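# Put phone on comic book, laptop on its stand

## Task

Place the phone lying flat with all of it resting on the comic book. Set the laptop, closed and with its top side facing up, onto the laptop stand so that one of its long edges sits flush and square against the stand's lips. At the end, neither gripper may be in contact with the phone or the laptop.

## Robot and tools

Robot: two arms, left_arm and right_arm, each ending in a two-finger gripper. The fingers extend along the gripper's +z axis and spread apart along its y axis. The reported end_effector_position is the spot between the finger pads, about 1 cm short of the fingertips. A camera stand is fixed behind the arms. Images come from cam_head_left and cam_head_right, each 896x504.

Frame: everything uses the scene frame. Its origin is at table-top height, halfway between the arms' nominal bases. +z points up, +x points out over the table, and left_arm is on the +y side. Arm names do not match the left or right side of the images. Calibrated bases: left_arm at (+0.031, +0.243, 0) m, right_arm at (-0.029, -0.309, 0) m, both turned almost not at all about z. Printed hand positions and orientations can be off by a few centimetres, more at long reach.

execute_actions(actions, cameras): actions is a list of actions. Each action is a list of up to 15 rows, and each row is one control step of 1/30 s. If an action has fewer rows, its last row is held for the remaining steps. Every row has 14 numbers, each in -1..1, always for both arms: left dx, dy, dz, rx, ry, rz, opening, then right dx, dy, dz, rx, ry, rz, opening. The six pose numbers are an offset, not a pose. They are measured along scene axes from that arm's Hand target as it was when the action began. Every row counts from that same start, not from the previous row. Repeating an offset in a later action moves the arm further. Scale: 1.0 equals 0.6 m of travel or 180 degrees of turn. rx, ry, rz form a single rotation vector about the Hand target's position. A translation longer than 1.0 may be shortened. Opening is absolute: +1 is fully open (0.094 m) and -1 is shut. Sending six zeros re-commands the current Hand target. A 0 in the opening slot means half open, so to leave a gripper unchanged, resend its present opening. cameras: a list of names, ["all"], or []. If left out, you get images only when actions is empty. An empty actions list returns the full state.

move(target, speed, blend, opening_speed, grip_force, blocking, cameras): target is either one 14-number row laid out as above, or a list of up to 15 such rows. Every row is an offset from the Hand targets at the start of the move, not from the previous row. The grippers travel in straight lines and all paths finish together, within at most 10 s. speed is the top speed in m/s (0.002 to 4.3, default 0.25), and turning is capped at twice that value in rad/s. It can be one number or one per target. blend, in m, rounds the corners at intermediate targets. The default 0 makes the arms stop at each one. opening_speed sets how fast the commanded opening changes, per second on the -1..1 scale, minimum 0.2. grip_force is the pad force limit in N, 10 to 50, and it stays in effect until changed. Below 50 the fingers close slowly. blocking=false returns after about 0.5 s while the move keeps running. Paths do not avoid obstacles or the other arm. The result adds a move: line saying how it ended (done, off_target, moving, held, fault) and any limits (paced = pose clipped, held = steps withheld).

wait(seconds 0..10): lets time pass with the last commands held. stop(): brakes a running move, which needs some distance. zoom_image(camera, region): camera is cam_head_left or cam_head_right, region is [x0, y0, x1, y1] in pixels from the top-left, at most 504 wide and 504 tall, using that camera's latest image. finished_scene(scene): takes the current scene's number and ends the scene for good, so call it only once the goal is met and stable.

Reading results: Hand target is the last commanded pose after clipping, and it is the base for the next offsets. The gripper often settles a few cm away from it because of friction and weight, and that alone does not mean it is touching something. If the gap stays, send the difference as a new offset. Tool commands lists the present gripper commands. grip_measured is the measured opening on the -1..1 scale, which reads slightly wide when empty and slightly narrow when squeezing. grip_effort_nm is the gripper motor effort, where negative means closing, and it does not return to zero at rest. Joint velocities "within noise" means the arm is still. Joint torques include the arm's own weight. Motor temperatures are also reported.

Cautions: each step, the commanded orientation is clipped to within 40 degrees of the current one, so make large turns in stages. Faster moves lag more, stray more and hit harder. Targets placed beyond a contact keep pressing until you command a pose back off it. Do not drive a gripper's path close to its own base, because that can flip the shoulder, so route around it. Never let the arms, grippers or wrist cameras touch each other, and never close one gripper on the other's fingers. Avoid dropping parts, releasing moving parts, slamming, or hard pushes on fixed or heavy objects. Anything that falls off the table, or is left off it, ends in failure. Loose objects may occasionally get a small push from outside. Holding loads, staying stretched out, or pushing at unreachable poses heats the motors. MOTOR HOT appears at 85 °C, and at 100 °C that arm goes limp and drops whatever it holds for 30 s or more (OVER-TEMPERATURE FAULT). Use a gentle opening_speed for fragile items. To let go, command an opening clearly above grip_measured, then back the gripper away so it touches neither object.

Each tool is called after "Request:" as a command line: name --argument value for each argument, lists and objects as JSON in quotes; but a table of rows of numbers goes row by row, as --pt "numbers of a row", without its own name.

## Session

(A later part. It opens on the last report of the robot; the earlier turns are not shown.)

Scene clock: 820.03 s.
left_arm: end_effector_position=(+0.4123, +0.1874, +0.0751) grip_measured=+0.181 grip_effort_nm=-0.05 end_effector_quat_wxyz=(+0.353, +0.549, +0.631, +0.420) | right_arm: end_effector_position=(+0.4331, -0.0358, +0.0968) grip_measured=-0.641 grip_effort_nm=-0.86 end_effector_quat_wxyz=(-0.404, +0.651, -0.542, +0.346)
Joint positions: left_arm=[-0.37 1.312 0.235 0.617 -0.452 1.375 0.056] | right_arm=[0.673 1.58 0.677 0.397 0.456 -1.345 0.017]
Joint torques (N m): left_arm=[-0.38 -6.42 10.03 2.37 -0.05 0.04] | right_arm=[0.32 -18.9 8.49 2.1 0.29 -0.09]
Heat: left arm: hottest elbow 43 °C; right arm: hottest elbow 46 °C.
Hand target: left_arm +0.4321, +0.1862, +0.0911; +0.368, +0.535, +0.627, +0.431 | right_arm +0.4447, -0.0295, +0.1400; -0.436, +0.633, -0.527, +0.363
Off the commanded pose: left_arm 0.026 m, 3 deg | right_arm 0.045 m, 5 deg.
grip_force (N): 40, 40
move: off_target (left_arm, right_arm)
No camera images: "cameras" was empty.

Request:
move --target '[0, 0, 0, 0, 0, 0, -0.85, 0, 0, 0, 0, 0, 0, -0.85]' --opening_speed 0.6 --cameras '["all"]'

Request:
zoom_image --camera "cam_head_left" --region '[290, 200, 490, 320]'

Scene clock: 824.70 s.
left_arm: end_effector_position=(+0.4146, +0.1869, +0.0796) grip_measured=-0.598 grip_effort_nm=-0.82 end_effector_quat_wxyz=(+0.362, +0.541, +0.631, +0.422) | right_arm: end_effector_position=(+0.4331, -0.0358, +0.0968) grip_measured=-0.641 grip_effort_nm=-0.85 end_effector_quat_wxyz=(-0.403, +0.652, -0.541, +0.347)
Joint positions: left_arm=[-0.369 1.312 0.236 0.637 -0.452 1.368 0.019] | right_arm=[0.673 1.58 0.677 0.397 0.456 -1.35 0.017]
Joint torques (N m): left_arm=[-0.62 -6.95 10.06 1.76 -0.03 0.1] | right_arm=[0.26 -18.9 8.5 2.11 0.28 -0.06]
Heat: left arm: hottest elbow 43 °C; right arm: hottest elbow 46 °C.
Hand target: left_arm +0.4321, +0.1861, +0.0911; +0.368, +0.535, +0.627, +0.431 | right_arm +0.4447, -0.0295, +0.1400; -0.436, +0.633, -0.527, +0.363
Off the commanded pose: left_arm 0.021 m, 2 deg | right_arm 0.045 m, 5 deg.
grip_force (N): 40, 40
move: off_target (left_arm, right_arm)

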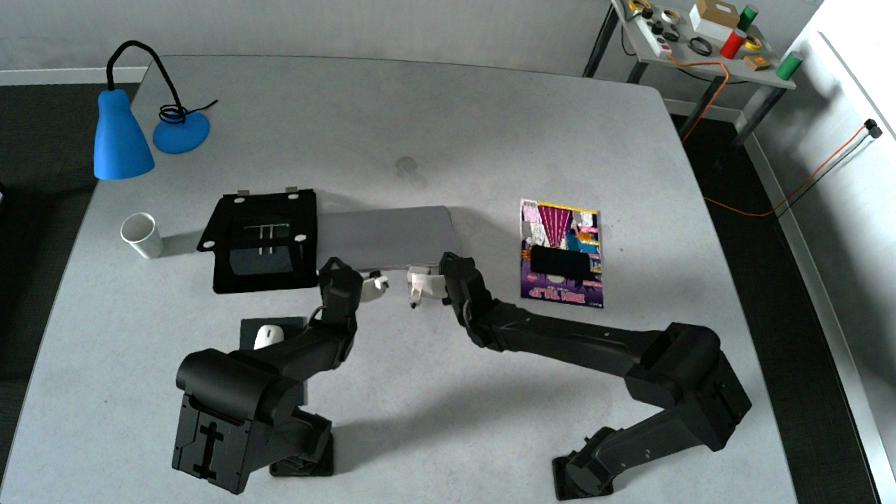

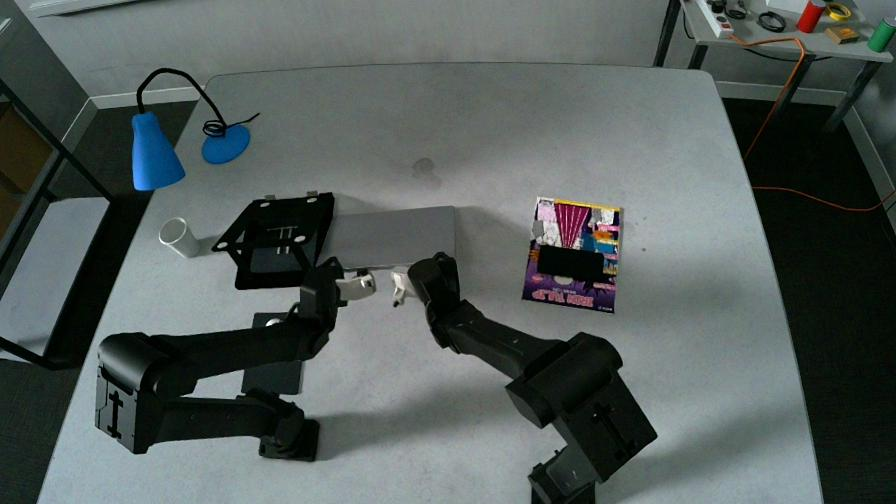

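Scaled by 2.520.

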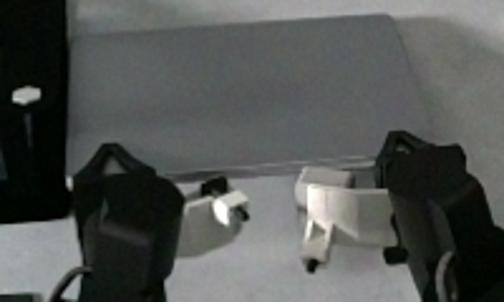

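Request:
move --target '[0, 0, 0.26, 0, 0, 0, -0.85, 0, 0, 0.2, 0, 0, 0, -0.85]' --speed 0.12 --cameras '["all"]'

Scene clock: 857.00 s.
left_arm: end_effector_position=(+0.3929, +0.1901, +0.1582) grip_measured=-0.599 grip_effort_nm=-0.82 end_effector_quat_wxyz=(+0.314, +0.575, +0.651, +0.384) | right_arm: end_effector_position=(+0.4103, -0.0371, +0.1721) grip_measured=-0.641 grip_effort_nm=-0.85 end_effector_quat_wxyz=(-0.382, +0.674, -0.546, +0.320)
Joint positions: left_arm=[-0.371 0.859 0.387 -0.121 -0.43 1.336 0.019] | right_arm=[0.692 1.341 0.747 0.005 0.431 -1.316 0.017]
Joint torques (N m): left_arm=[-0.73 -7.82 22.08 2.26 -1.25 0.35] | right_arm=[-0.73 -17.44 15.62 2.26 1.37 -0.31]
Heat: left arm: hottest elbow 44 °C; right arm: hottest elbow 46 °C.
Hand target: left_arm +0.4321, +0.1861, +0.2472; +0.368, +0.535, +0.627, +0.431 | right_arm +0.4447, -0.0297, +0.2599; -0.436, +0.633, -0.528, +0.363
Off the commanded pose: left_arm 0.097 m, 10 deg | right_arm 0.095 m, 9 deg.
grip_force (N): 40, 40
move: off_target (left_arm, right_arm)

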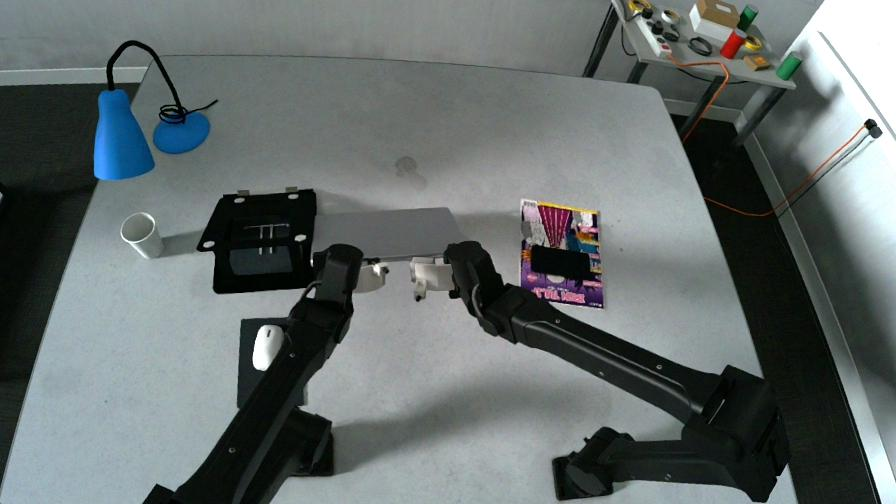

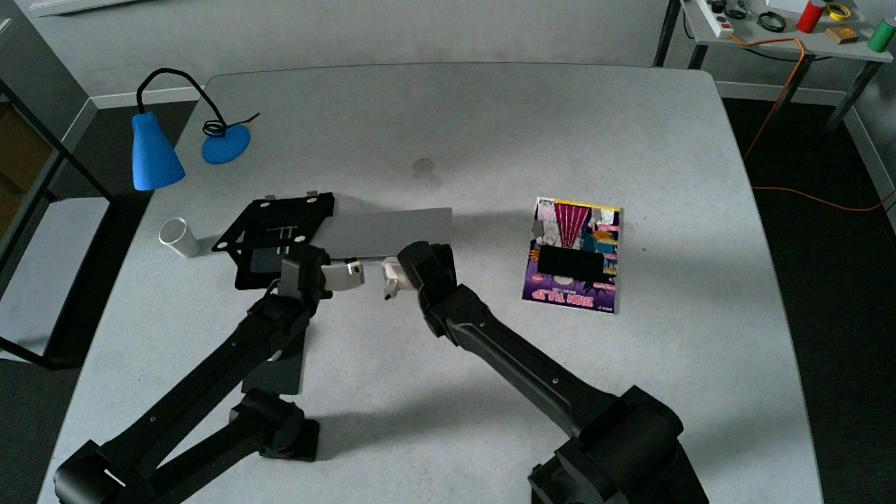

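Request:
move --target '[0, 0, 0.09, 0, 0, 0, -0.85, 0, 0, 0.09, 0, 0, 0, -0.85]' --speed 0.12 --cameras '["all"]'

Request:
zoom_image --camera "cam_head_left" --region '[290, 170, 490, 290]'

Request:
zoom_image --camera "cam_head_right" --region '[270, 170, 470, 290]'

Scene clock: 865.23 s.
left_arm: end_effector_position=(+0.3957, +0.1890, +0.2054) grip_measured=-0.599 grip_effort_nm=-0.82 end_effector_quat_wxyz=(+0.311, +0.572, +0.654, +0.385) | right_arm: end_effector_position=(+0.4125, -0.0373, +0.2199) grip_measured=-0.641 grip_effort_nm=-0.86 end_effector_quat_wxyz=(-0.378, +0.671, -0.551, +0.323)
Joint positions: left_arm=[-0.377 0.796 0.497 -0.302 -0.442 1.325 0.019] | right_arm=[0.692 1.274 0.834 -0.155 0.443 -1.307 0.017]
Joint torques (N m): left_arm=[-0.91 -7.36 23.58 2.52 -0.92 0.45] | right_arm=[-0.67 -16.97 17.18 2.13 1 -0.41]
Motor temperatures (°C): left_arm=[22 26 48 24 27 24 28] | right_arm=[26 39 47 25 26 24 27]
Heat: left arm: hottest elbow 48 °C; right arm: hottest elbow 47 °C.
Hand target: left_arm +0.4321, +0.1862, +0.3013; +0.368, +0.535, +0.627, +0.431 | right_arm +0.4447, -0.0296, +0.3140; -0.436, +0.633, -0.527, +0.363
Off the commanded pose: left_arm 0.103 m, 10 deg | right_arm 0.100 m, 10 deg.
grip_force (N): 40, 40
move: off_target (left_arm, right_arm)

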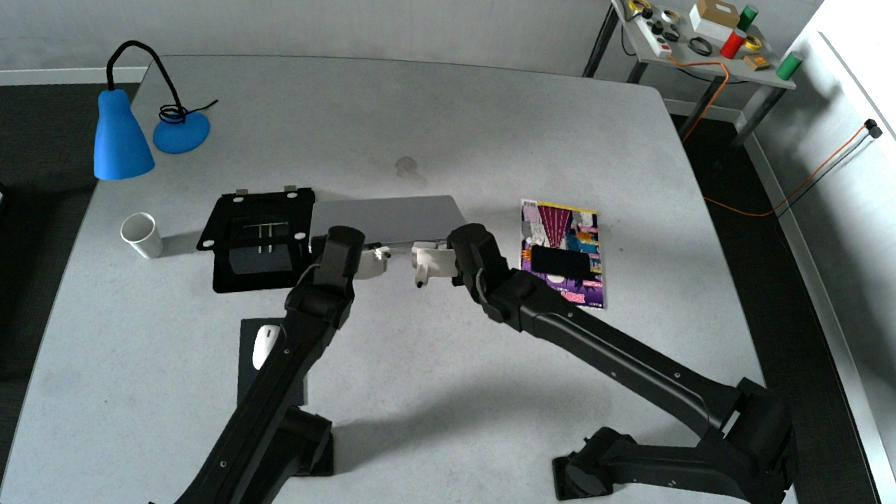

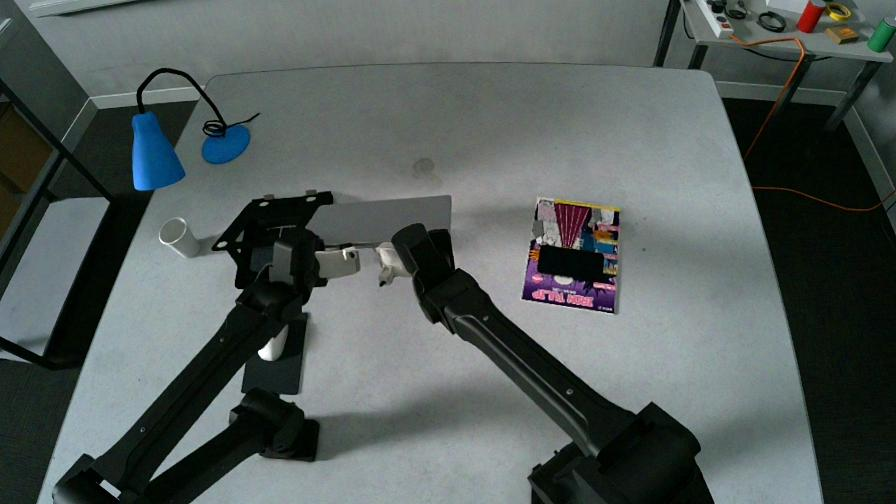

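Scaled by 2.520.

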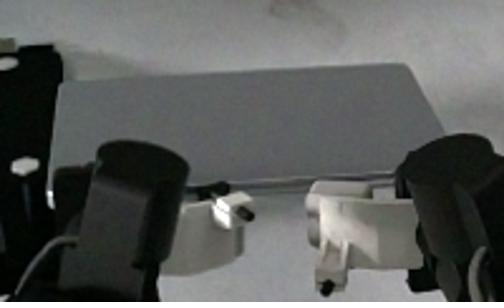

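Scaled by 2.520.

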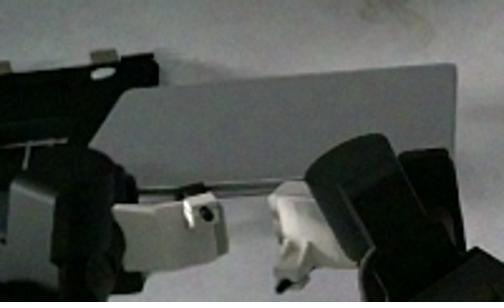

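Request:
move --target '[0.05, 0.448, 0.033, 0, 0, 0, -0.85, 0.05, 0.448, 0.033, 0, 0, 0, -0.85]' --speed 0.15 --cameras '["all"]'

Request:
zoom_image --camera "cam_head_left" --region '[170, 160, 370, 280]'

Request:
zoom_image --camera "cam_head_right" --region '[190, 160, 390, 280]'

Scene clock: 883.57 s.
left_arm: end_effector_position=(+0.4182, +0.4303, +0.2130) grip_measured=-0.600 grip_effort_nm=-0.82 end_effector_quat_wxyz=(+0.336, +0.538, +0.696, +0.337) | right_arm: end_effector_position=(+0.4532, +0.2085, +0.2541) grip_measured=-0.638 grip_effort_nm=-0.86 end_effector_quat_wxyz=(-0.374, +0.677, -0.525, +0.355)
Joint positions: left_arm=[0.58 1.014 0.651 -0.273 0.396 1.722 0.019] | right_arm=[0.978 1.786 1.509 -0.389 0.711 -1.198 0.017]
Joint torques (N m): left_arm=[-1.49 -10.7 24.39 3.54 0.97 0.21] | right_arm=[0.97 -22.83 18.8 2.33 1.25 0.11]
Motor temperatures (°C): left_arm=[22 26 51 24 28 24 28] | right_arm=[26 39 58 25 26 24 27]
Heat: left arm: hottest elbow 51 °C; right arm: hottest elbow 58 °C.
Hand target: left_arm +0.4621, +0.4550, +0.3210; +0.368, +0.535, +0.627, +0.431 | right_arm +0.4747, +0.2392, +0.3339; -0.436, +0.633, -0.527, +0.363
Off the commanded pose: left_arm 0.119 m, 14 deg | right_arm 0.088 m, 9 deg.
grip_force (N): 40, 40
move: off_target (left_arm, right_arm)

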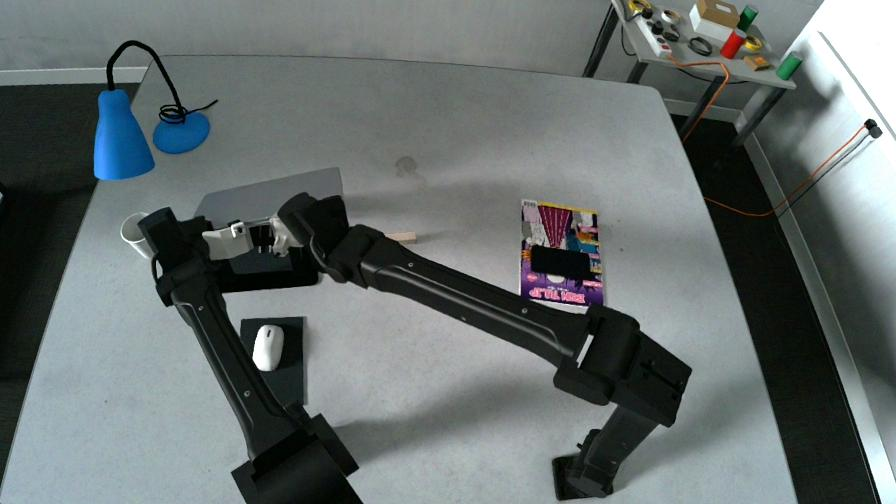

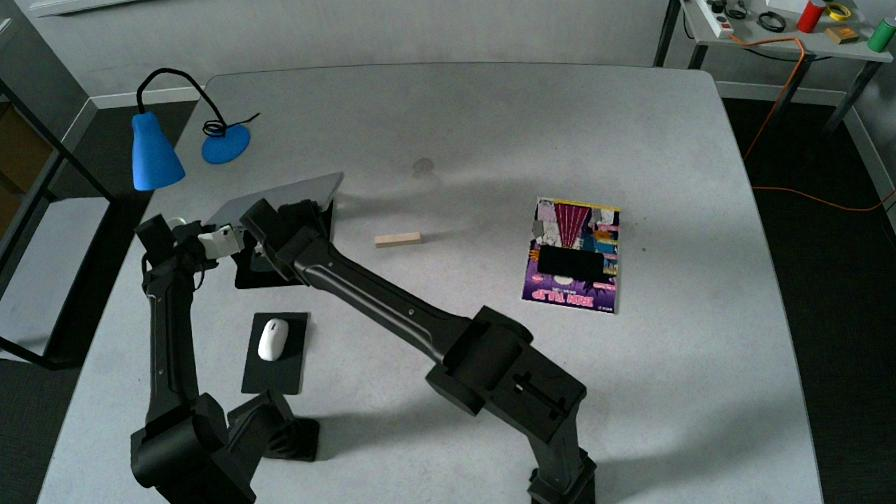

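Scaled by 2.520.

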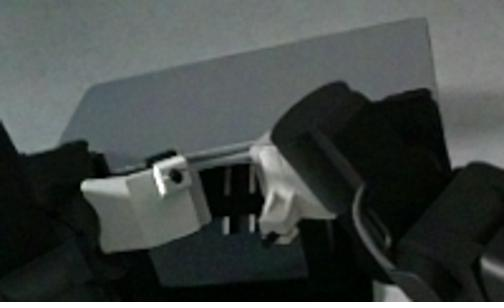

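Scaled by 2.520.

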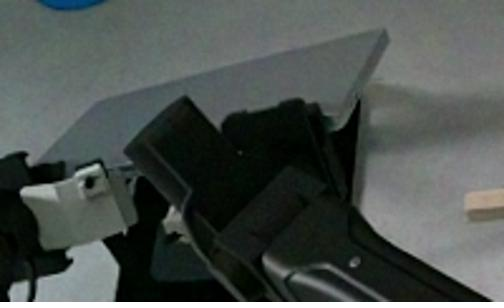

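Request:
move --target '[0.012, 0.03, 0.0, 0.002, -0.0165, -0.022, -0.85, -0.025, 0.03, -0.045, 0, 0, -0.022, -0.85]' --speed 0.1 --cameras '["all"]'

Request:
zoom_image --camera "cam_head_left" --region '[170, 160, 370, 280]'

Request:
zoom_image --camera "cam_head_right" --region '[190, 160, 390, 280]'

Scene clock: 900.23 s.
left_arm: end_effector_position=(+0.4255, +0.4473, +0.2075) grip_measured=-0.604 grip_effort_nm=-0.82 end_effector_quat_wxyz=(+0.367, +0.548, +0.672, +0.336) | right_arm: end_effector_position=(+0.4463, +0.2251, +0.2421) grip_measured=-0.638 grip_effort_nm=-0.86 end_effector_quat_wxyz=(-0.371, +0.650, -0.547, +0.376)
Joint positions: left_arm=[0.648 1.087 0.659 -0.194 0.524 1.772 0.019] | right_arm=[1.017 1.845 1.553 -0.406 0.813 -1.116 0.017]
Joint torques (N m): left_arm=[-2.02 -12.1 23.95 3.73 1.39 -0.02] | right_arm=[1.49 -22.95 18 1.92 1.21 0.12]
Motor temperatures (°C): left_arm=[22 26 60 24 28 24 28] | right_arm=[26 40 62 25 27 24 28]
Heat: left arm: hottest elbow 60 °C; right arm: hottest elbow 62 °C.
Hand target: left_arm +0.4694, +0.4728, +0.3211; +0.398, +0.546, +0.597, +0.433 | right_arm +0.4597, +0.2572, +0.3068; -0.423, +0.614, -0.549, +0.378
Off the commanded pose: left_arm 0.124 m, 15 deg | right_arm 0.074 m, 7 deg.
grip_force (N): 40, 40
move: off_target (left_arm, right_arm)

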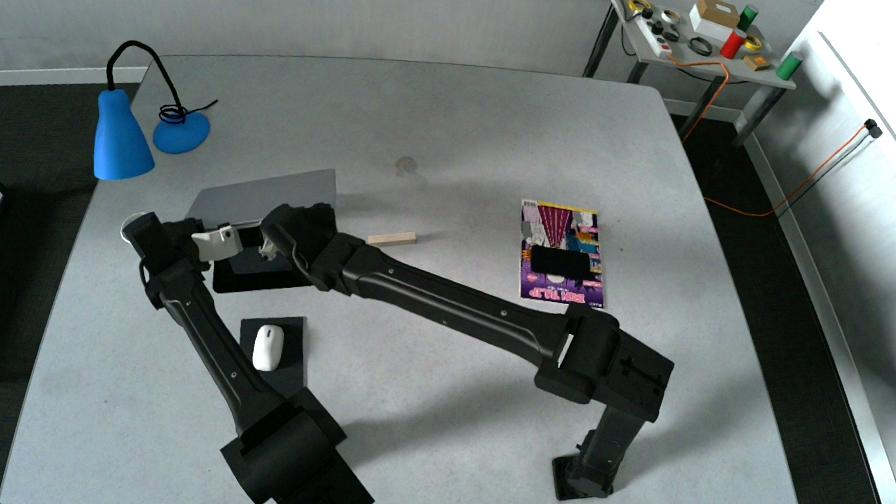

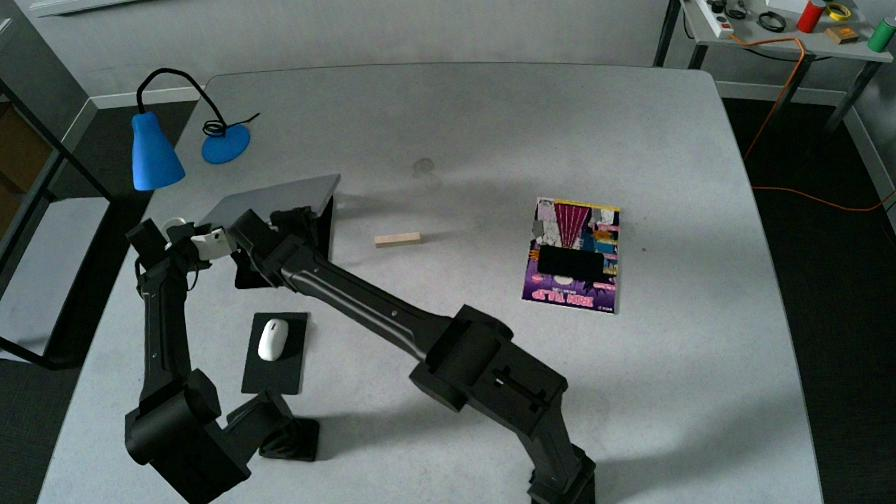

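Scaled by 2.520.

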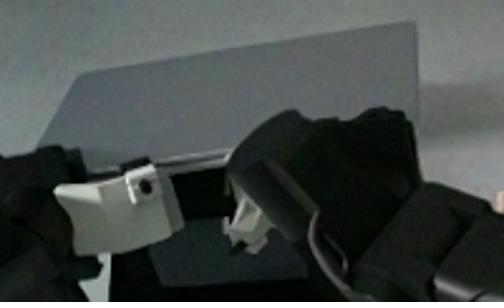

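Scaled by 2.520.

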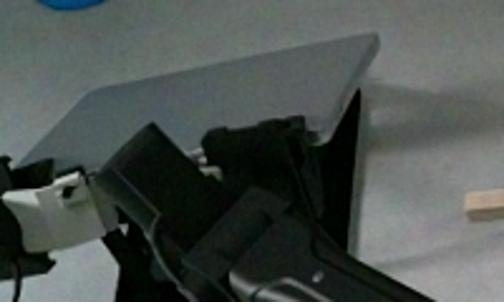

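Request:
move --target '[0.006, 0.02, -0.06, 0, 0, -0.011, -0.85, -0.006, 0.02, -0.108, 0, 0, -0.011, -0.85]' --speed 0.12 --cameras '["all"]'

Request:
zoom_image --camera "cam_head_left" --region '[170, 160, 370, 280]'

Request:
zoom_image --camera "cam_head_right" --region '[190, 160, 390, 280]'

Scene clock: 915.77 s.
left_arm: end_effector_position=(+0.4372, +0.4626, +0.1840) grip_measured=-0.605 grip_effort_nm=-0.82 end_effector_quat_wxyz=(+0.374, +0.565, +0.652, +0.340) | right_arm: end_effector_position=(+0.4479, +0.2387, +0.2032) grip_measured=-0.636 grip_effort_nm=-0.86 end_effector_quat_wxyz=(-0.378, +0.625, -0.567, +0.380)
Joint positions: left_arm=[0.677 1.195 0.659 -0.09 0.583 1.83 0.019] | right_arm=[1.033 1.921 1.553 -0.341 0.86 -1.045 0.017]
Joint torques (N m): left_arm=[-1.26 -14.8 20.6 3.66 1.59 -0.32] | right_arm=[1.73 -22.71 15.3 2.55 1.17 -0.08]
Motor temperatures (°C): left_arm=[22 27 59 24 30 24 28] | right_arm=[26 41 69 25 27 23 28]
Heat: left arm: hottest elbow 59 °C; right arm: hottest elbow 69 °C.
Hand target: left_arm +0.4730, +0.4849, +0.2850; +0.405, +0.556, +0.587, +0.426 | right_arm +0.4561, +0.2693, +0.2420; -0.416, +0.604, -0.560, +0.385
Off the commanded pose: left_arm 0.110 m, 13 deg | right_arm 0.050 m, 5 deg.
grip_force (N): 40, 40
move: off_target (left_arm, right_arm)

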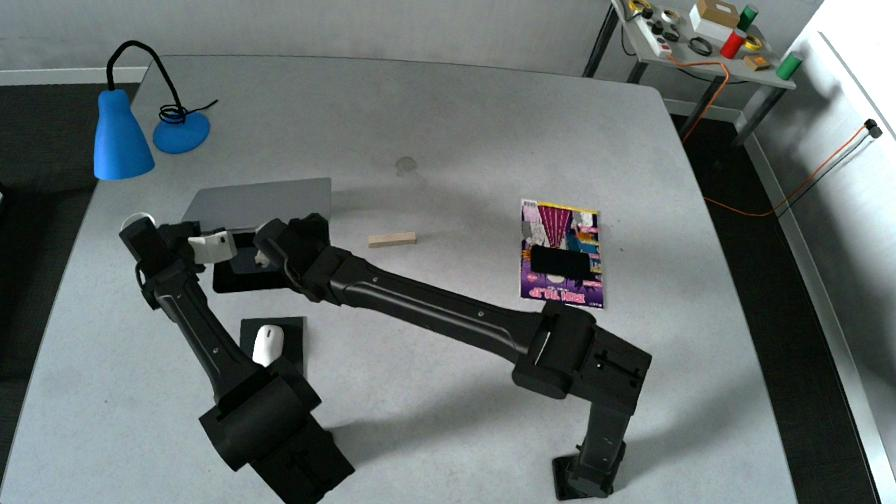

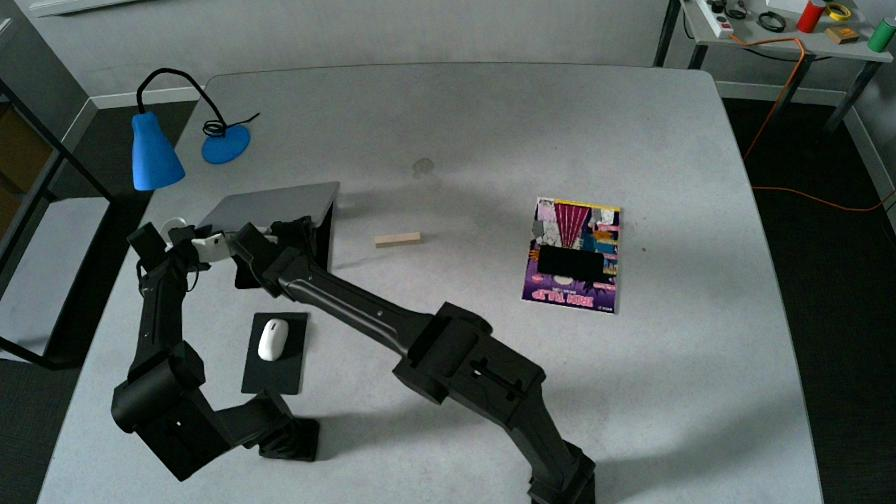

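Scaled by 2.520.

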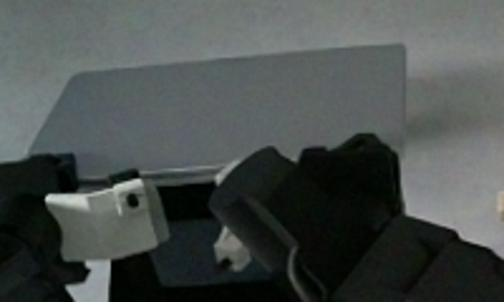

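Scaled by 2.520.

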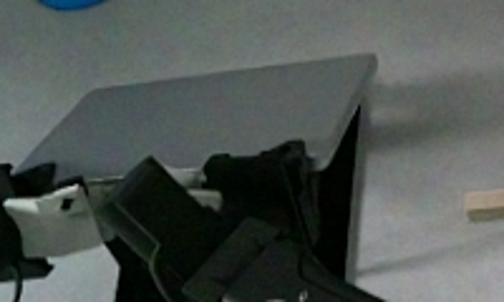

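Request:
move --target '[-0.005, -0.005, -0.08, 0, 0, 0, -0.85, -0.005, -0.005, -0.075, 0, 0, 0, -0.85]' --speed 0.12 --cameras '["all"]'

Request:
zoom_image --camera "cam_head_left" --region '[170, 160, 370, 300]'

Request:
zoom_image --camera "cam_head_right" --region '[190, 160, 390, 300]'

Scene clock: 931.20 s.
left_arm: end_effector_position=(+0.4532, +0.4746, +0.1730) grip_measured=-0.606 grip_effort_nm=-0.82 end_effector_quat_wxyz=(+0.379, +0.569, +0.631, +0.367) | right_arm: end_effector_position=(+0.4561, +0.2507, +0.1839) grip_measured=-0.636 grip_effort_nm=-0.86 end_effector_quat_wxyz=(-0.400, +0.608, -0.572, +0.378)
Joint positions: left_arm=[0.677 1.276 0.654 0.059 0.591 1.841 0.019] | right_arm=[1.033 1.971 1.553 -0.237 0.868 -1.043 0.017]
Joint torques (N m): left_arm=[-1.44 -14.8 13.53 4.05 1.17 -0.41] | right_arm=[1.79 -24.23 10.74 2.54 0.91 -0.11]
Motor temperatures (°C): left_arm=[22 27 58 24 31 24 28] | right_arm=[26 40 69 25 27 24 28]
Heat: left arm: hottest elbow 58 °C; right arm: hottest elbow 69 °C.
Hand target: left_arm +0.4699, +0.4819, +0.2368; +0.405, +0.556, +0.587, +0.426 | right_arm +0.4531, +0.2662, +0.1971; -0.416, +0.604, -0.560, +0.385
Off the commanded pose: left_arm 0.067 m, 9 deg | right_arm 0.021 m, 3 deg.
grip_force (N): 40, 40
move: off_target (left_arm, right_arm)

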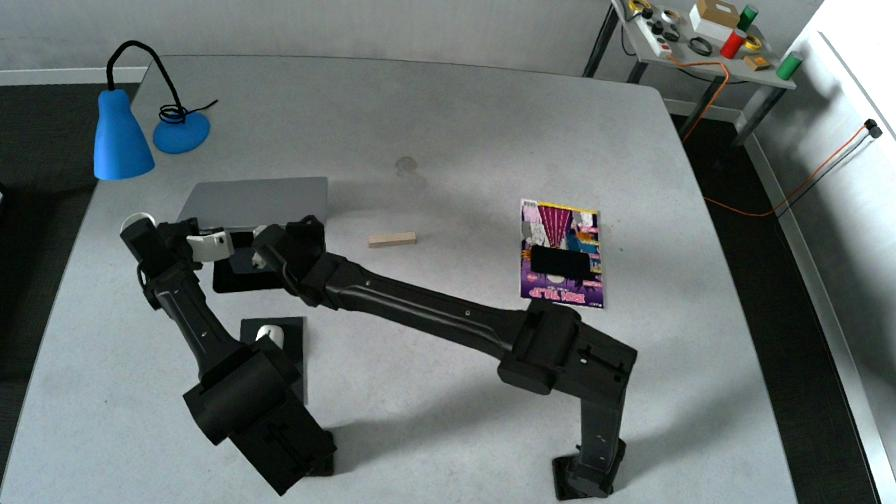

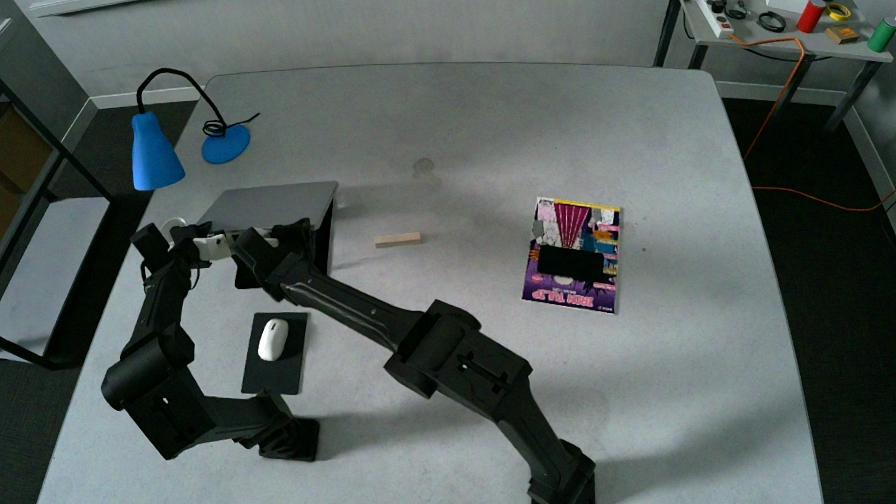

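Scaled by 2.520.

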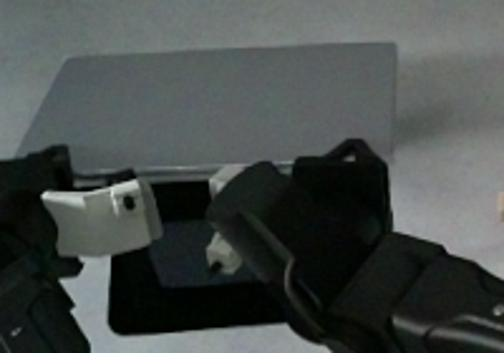

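Scaled by 2.520.

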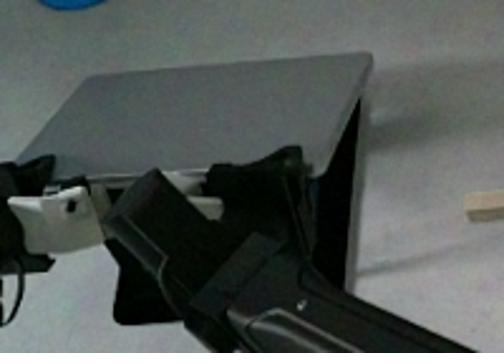

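Request:
move --target '[-0.022, -0.024, -0.06, 0, 0, 0, -0.85, -0.022, -0.024, -0.05, 0, 0, 0, -0.85]' --speed 0.12 --cameras '["all"]'

Request:
zoom_image --camera "cam_head_left" --region '[170, 160, 370, 300]'

Request:
zoom_image --camera "cam_head_right" --region '[190, 160, 390, 300]'

Scene clock: 950.27 s.
left_arm: end_effector_position=(+0.4434, +0.4671, +0.1574) grip_measured=-0.607 grip_effort_nm=-0.82 end_effector_quat_wxyz=(+0.383, +0.563, +0.623, +0.385) | right_arm: end_effector_position=(+0.4503, +0.2433, +0.1648) grip_measured=-0.636 grip_effort_nm=-0.86 end_effector_quat_wxyz=(-0.409, +0.601, -0.572, +0.381)
Joint positions: left_arm=[0.677 1.279 0.575 0.188 0.586 1.827 0.018] | right_arm=[1.036 1.971 1.483 -0.141 0.879 -1.049 0.017]
Joint torques (N m): left_arm=[-1.9 -13.04 11.17 3.89 1.05 -0.32] | right_arm=[1.9 -24.59 8.2 2.51 0.72 -0.01]
Motor temperatures (°C): left_arm=[22 27 53 24 30 24 28] | right_arm=[26 41 63 25 27 24 28]
Heat: left arm: hottest elbow 53 °C; right arm: hottest elbow 63 °C.
Hand target: left_arm +0.4568, +0.4676, +0.2010; +0.405, +0.556, +0.587, +0.426 | right_arm +0.4398, +0.2520, +0.1671; -0.417, +0.604, -0.560, +0.385
Off the commanded pose: left_arm 0.045 m, 7 deg | right_arm 0.014 m, 2 deg.
grip_force (N): 40, 40
move: off_target (left_arm, right_arm)

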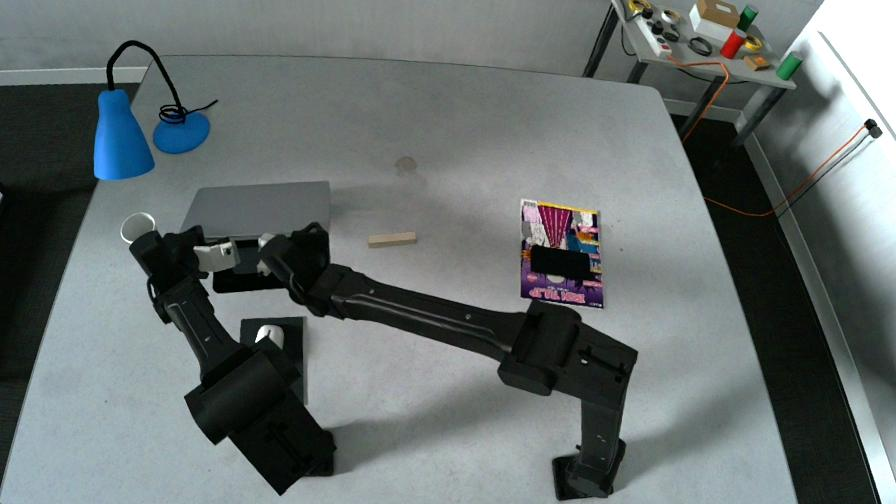

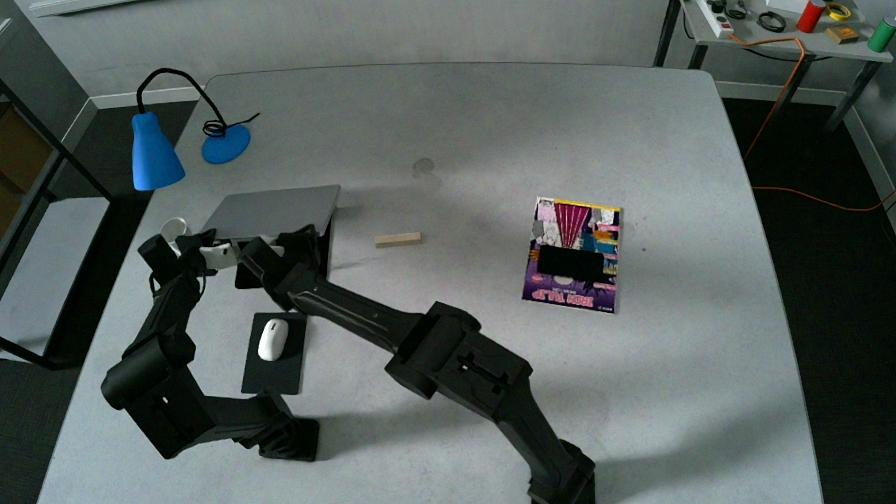

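Scaled by 2.520.

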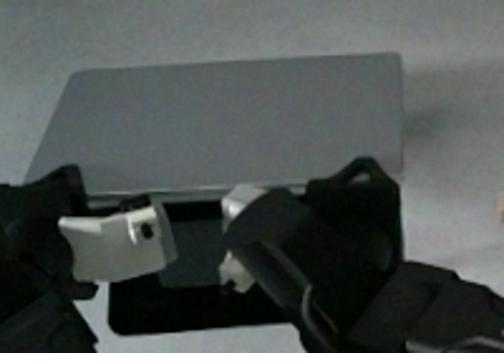

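Scaled by 2.520.

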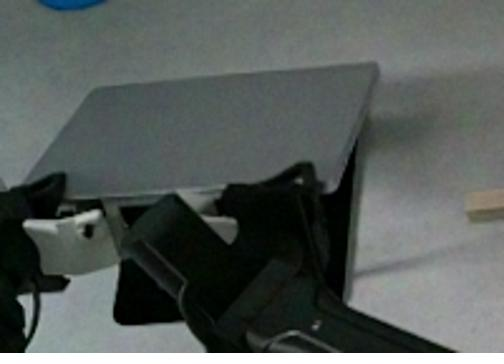

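Request:
move --target '[-0.004, -0.012, -0.042, -0.0027, 0.022, 0, -0.85, -0.004, -0.012, -0.03, -0.0027, 0.022, 0, -0.85]' --speed 0.1 --cameras '["all"]'

Request:
zoom_image --camera "cam_head_left" --region '[170, 160, 370, 300]'

Request:
zoom_image --camera "cam_head_right" --region '[190, 160, 390, 300]'

Scene clock: 966.57 s.
left_arm: end_effector_position=(+0.4438, +0.4667, +0.1554) grip_measured=-0.608 grip_effort_nm=-0.82 end_effector_quat_wxyz=(+0.375, +0.565, +0.625, +0.387) | right_arm: end_effector_position=(+0.4474, +0.2428, +0.1613) grip_measured=-0.639 grip_effort_nm=-0.85 end_effector_quat_wxyz=(-0.404, +0.607, -0.577, +0.368)
Joint positions: left_arm=[0.669 1.279 0.573 0.188 0.566 1.833 0.018] | right_arm=[1.035 1.965 1.483 -0.179 0.854 -1.018 0.017]
Joint torques (N m): left_arm=[-3.43 -11.28 10.32 2.41 0.45 -0.12] | right_arm=[1.38 -23.94 7.84 0.94 0.19 0.22]
Motor temperatures (°C): left_arm=[22 27 50 24 30 24 28] | right_arm=[26 42 57 25 27 24 28]
Heat: left arm: hottest elbow 50 °C; right arm: hottest elbow 57 °C.
Hand target: left_arm +0.4543, +0.4604, +0.1757; +0.387, +0.569, +0.603, +0.404 | right_arm +0.4375, +0.2446, +0.1490; -0.394, +0.619, -0.572, +0.366
Off the commanded pose: left_arm 0.024 m, 3 deg | right_arm 0.016 m, 2 deg.
grip_force (N): 40, 40
move: off_target (left_arm, right_arm)

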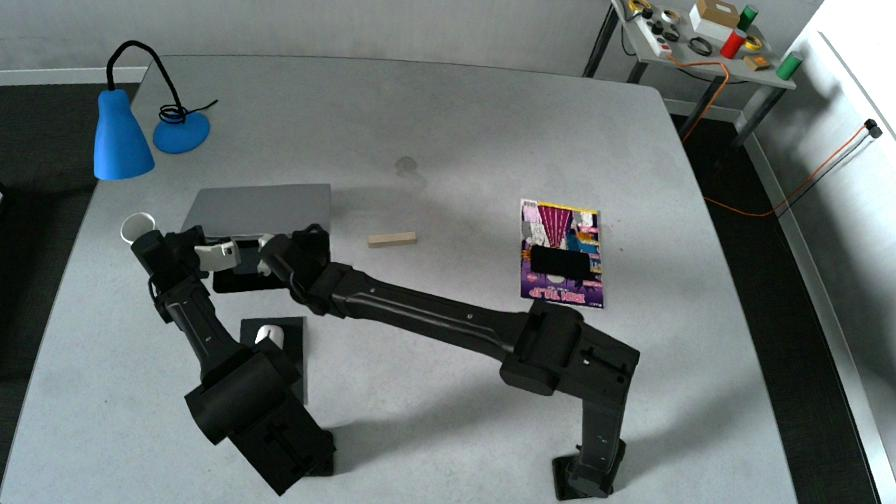

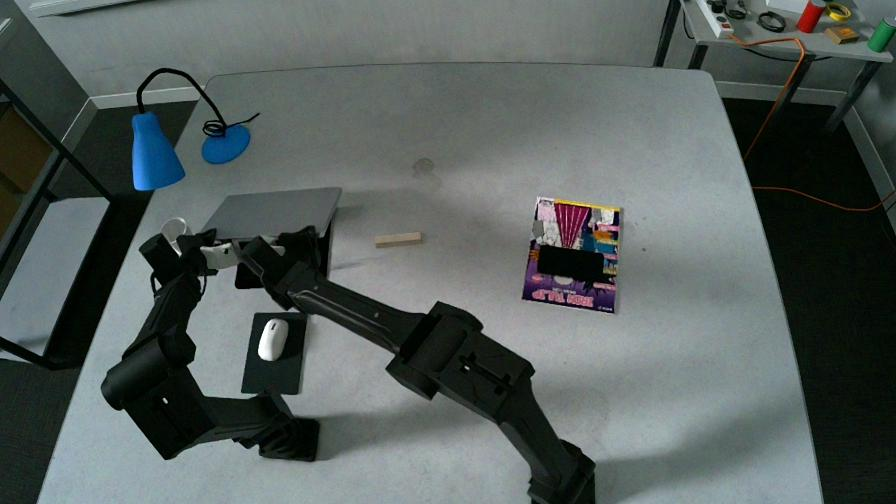

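Scaled by 2.520.

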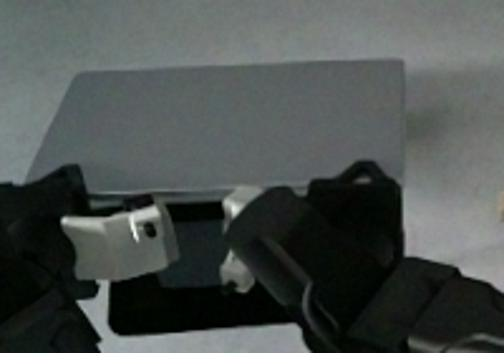

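Scaled by 2.520.

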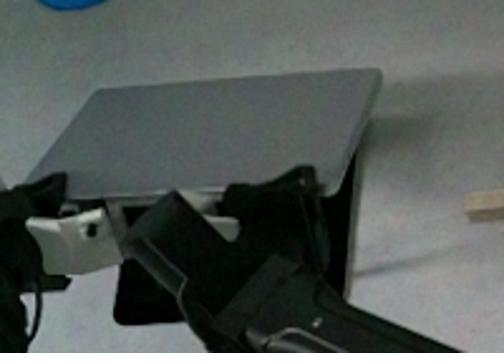

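Request:
move --target '[-0.035, 0, -0.05, 0, 0, 0, -0.85, -0.035, 0, -0.045, 0, 0, 0, -0.85]' --speed 0.1 --cameras '["all"]'

Request:
zoom_image --camera "cam_head_left" --region '[170, 160, 370, 300]'

Request:
zoom_image --camera "cam_head_right" --region '[190, 160, 390, 300]'

Scene clock: 979.30 s.
left_arm: end_effector_position=(+0.4402, +0.4611, +0.1554) grip_measured=-0.609 grip_effort_nm=-0.82 end_effector_quat_wxyz=(+0.384, +0.571, +0.600, +0.408) | right_arm: end_effector_position=(+0.4410, +0.2367, +0.1518) grip_measured=-0.642 grip_effort_nm=-0.85 end_effector_quat_wxyz=(-0.411, +0.593, -0.589, +0.365)
Joint positions: left_arm=[0.674 1.279 0.534 0.28 0.594 1.852 0.018] | right_arm=[1.042 1.961 1.445 -0.144 0.871 -0.978 0.017]
Joint torques (N m): left_arm=[-0.38 -8.23 6.82 2.59 0.68 -0.11] | right_arm=[3.02 -22.36 6.31 1.32 0.36 0.13]
Heat: left arm: hottest elbow 49 °C; right arm: hottest elbow 53 °C.
Hand target: left_arm +0.4334, +0.4604, +0.1458; +0.387, +0.569, +0.603, +0.404 | right_arm +0.4164, +0.2447, +0.1219; -0.394, +0.619, -0.572, +0.366
Off the commanded pose: left_arm 0.012 m, 1 deg | right_arm 0.039 m, 4 deg.
grip_force (N): 40, 40
move: off_target (left_arm, right_arm)

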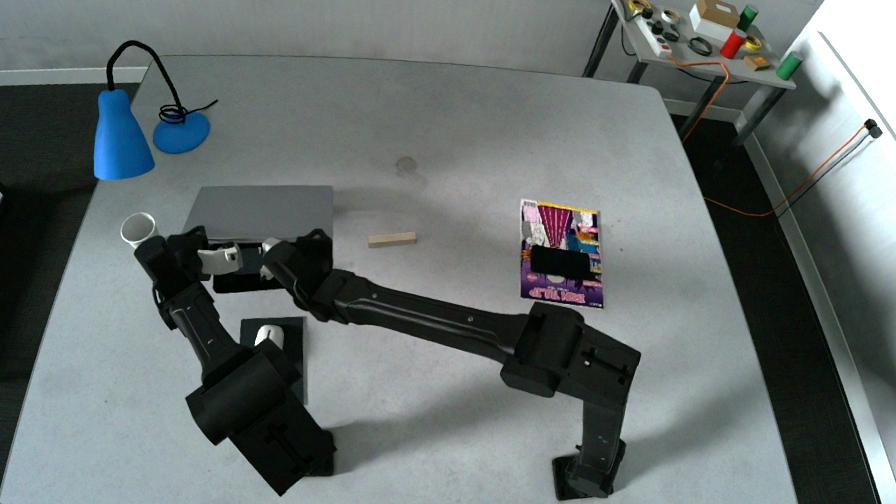

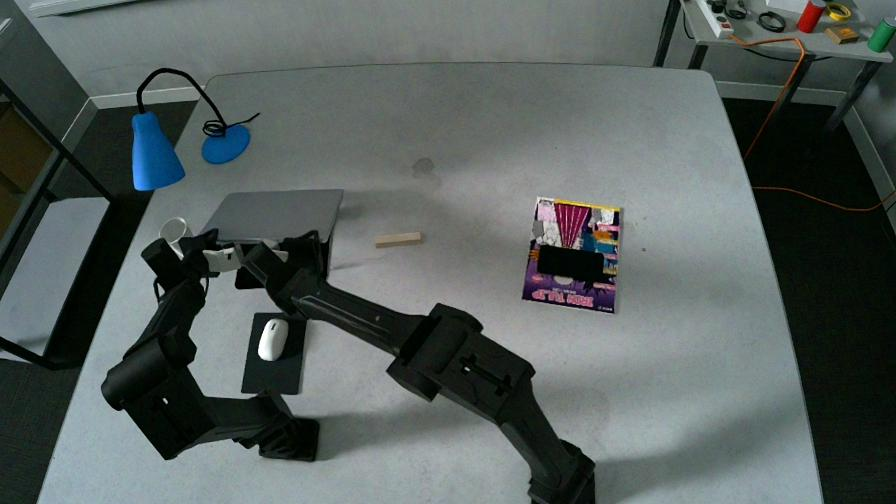

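Scaled by 2.520.

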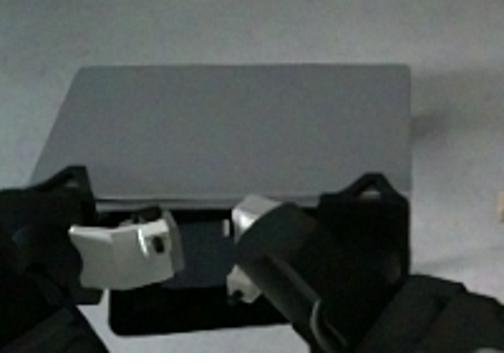

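Scaled by 2.520.

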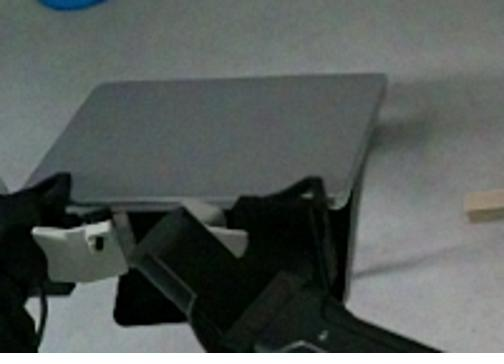

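Request:
move --target '[-0.035, 0, -0.05, 0, 0, 0.0167, -0.85, 0.035, 0, 0.015, 0, 0, 0.0167, -0.85]' --speed 0.1 --cameras '["all"]'

Request:
zoom_image --camera "cam_head_left" --region '[170, 160, 370, 300]'

Request:
zoom_image --camera "cam_head_right" --region '[190, 160, 390, 300]'

Scene clock: 988.13 s.
left_arm: end_effector_position=(+0.4324, +0.4614, +0.1569) grip_measured=-0.609 grip_effort_nm=-0.82 end_effector_quat_wxyz=(+0.387, +0.556, +0.587, +0.444) | right_arm: end_effector_position=(+0.4440, +0.2389, +0.1524) grip_measured=-0.648 grip_effort_nm=-0.85 end_effector_quat_wxyz=(-0.418, +0.605, -0.577, +0.357)
Joint positions: left_arm=[0.682 1.28 0.475 0.429 0.582 1.825 0.018] | right_arm=[1.033 1.956 1.432 -0.107 0.832 -1.022 0.017]
Joint torques (N m): left_arm=[0.09 -5.77 3.4 1.78 0 -0.01] | right_arm=[1.08 -22.12 7.72 1.83 -0.65 -0.23]
Motor temperatures (°C): left_arm=[22 27 48 24 29 24 28] | right_arm=[26 44 52 25 26 23 28]
Heat: left arm: hottest elbow 48 °C; right arm: hottest elbow 52 °C.
Hand target: left_arm +0.4124, +0.4603, +0.1157; +0.376, +0.553, +0.617, +0.414 | right_arm +0.4374, +0.2447, +0.1311; -0.404, +0.634, -0.556, +0.355
Off the commanded pose: left_arm 0.046 m, 5 deg | right_arm 0.023 m, 4 deg.
grip_force (N): 40, 40
move: off_target (left_arm, right_arm)

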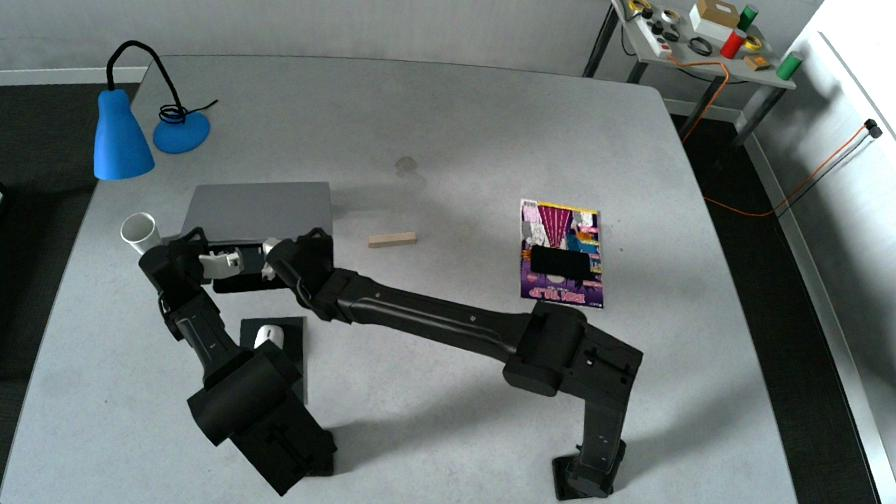

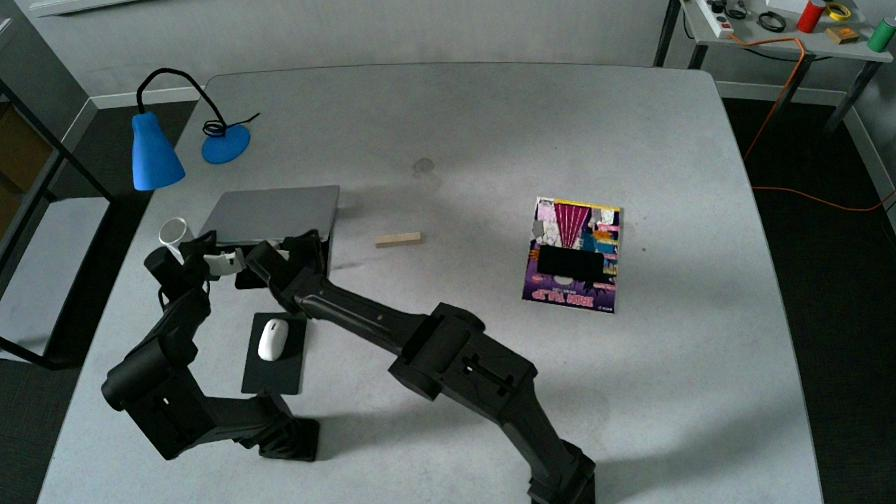

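Scaled by 2.520.

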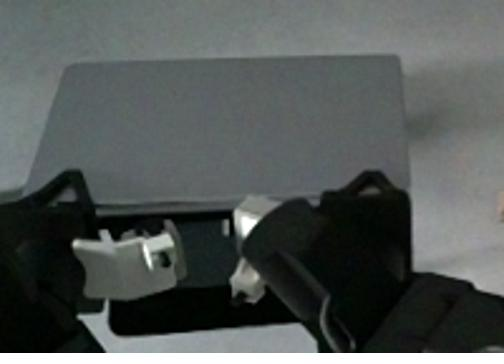

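Scaled by 2.520.

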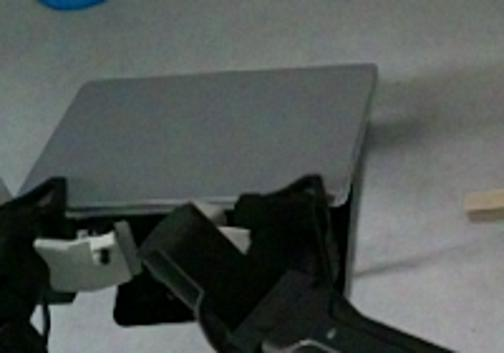

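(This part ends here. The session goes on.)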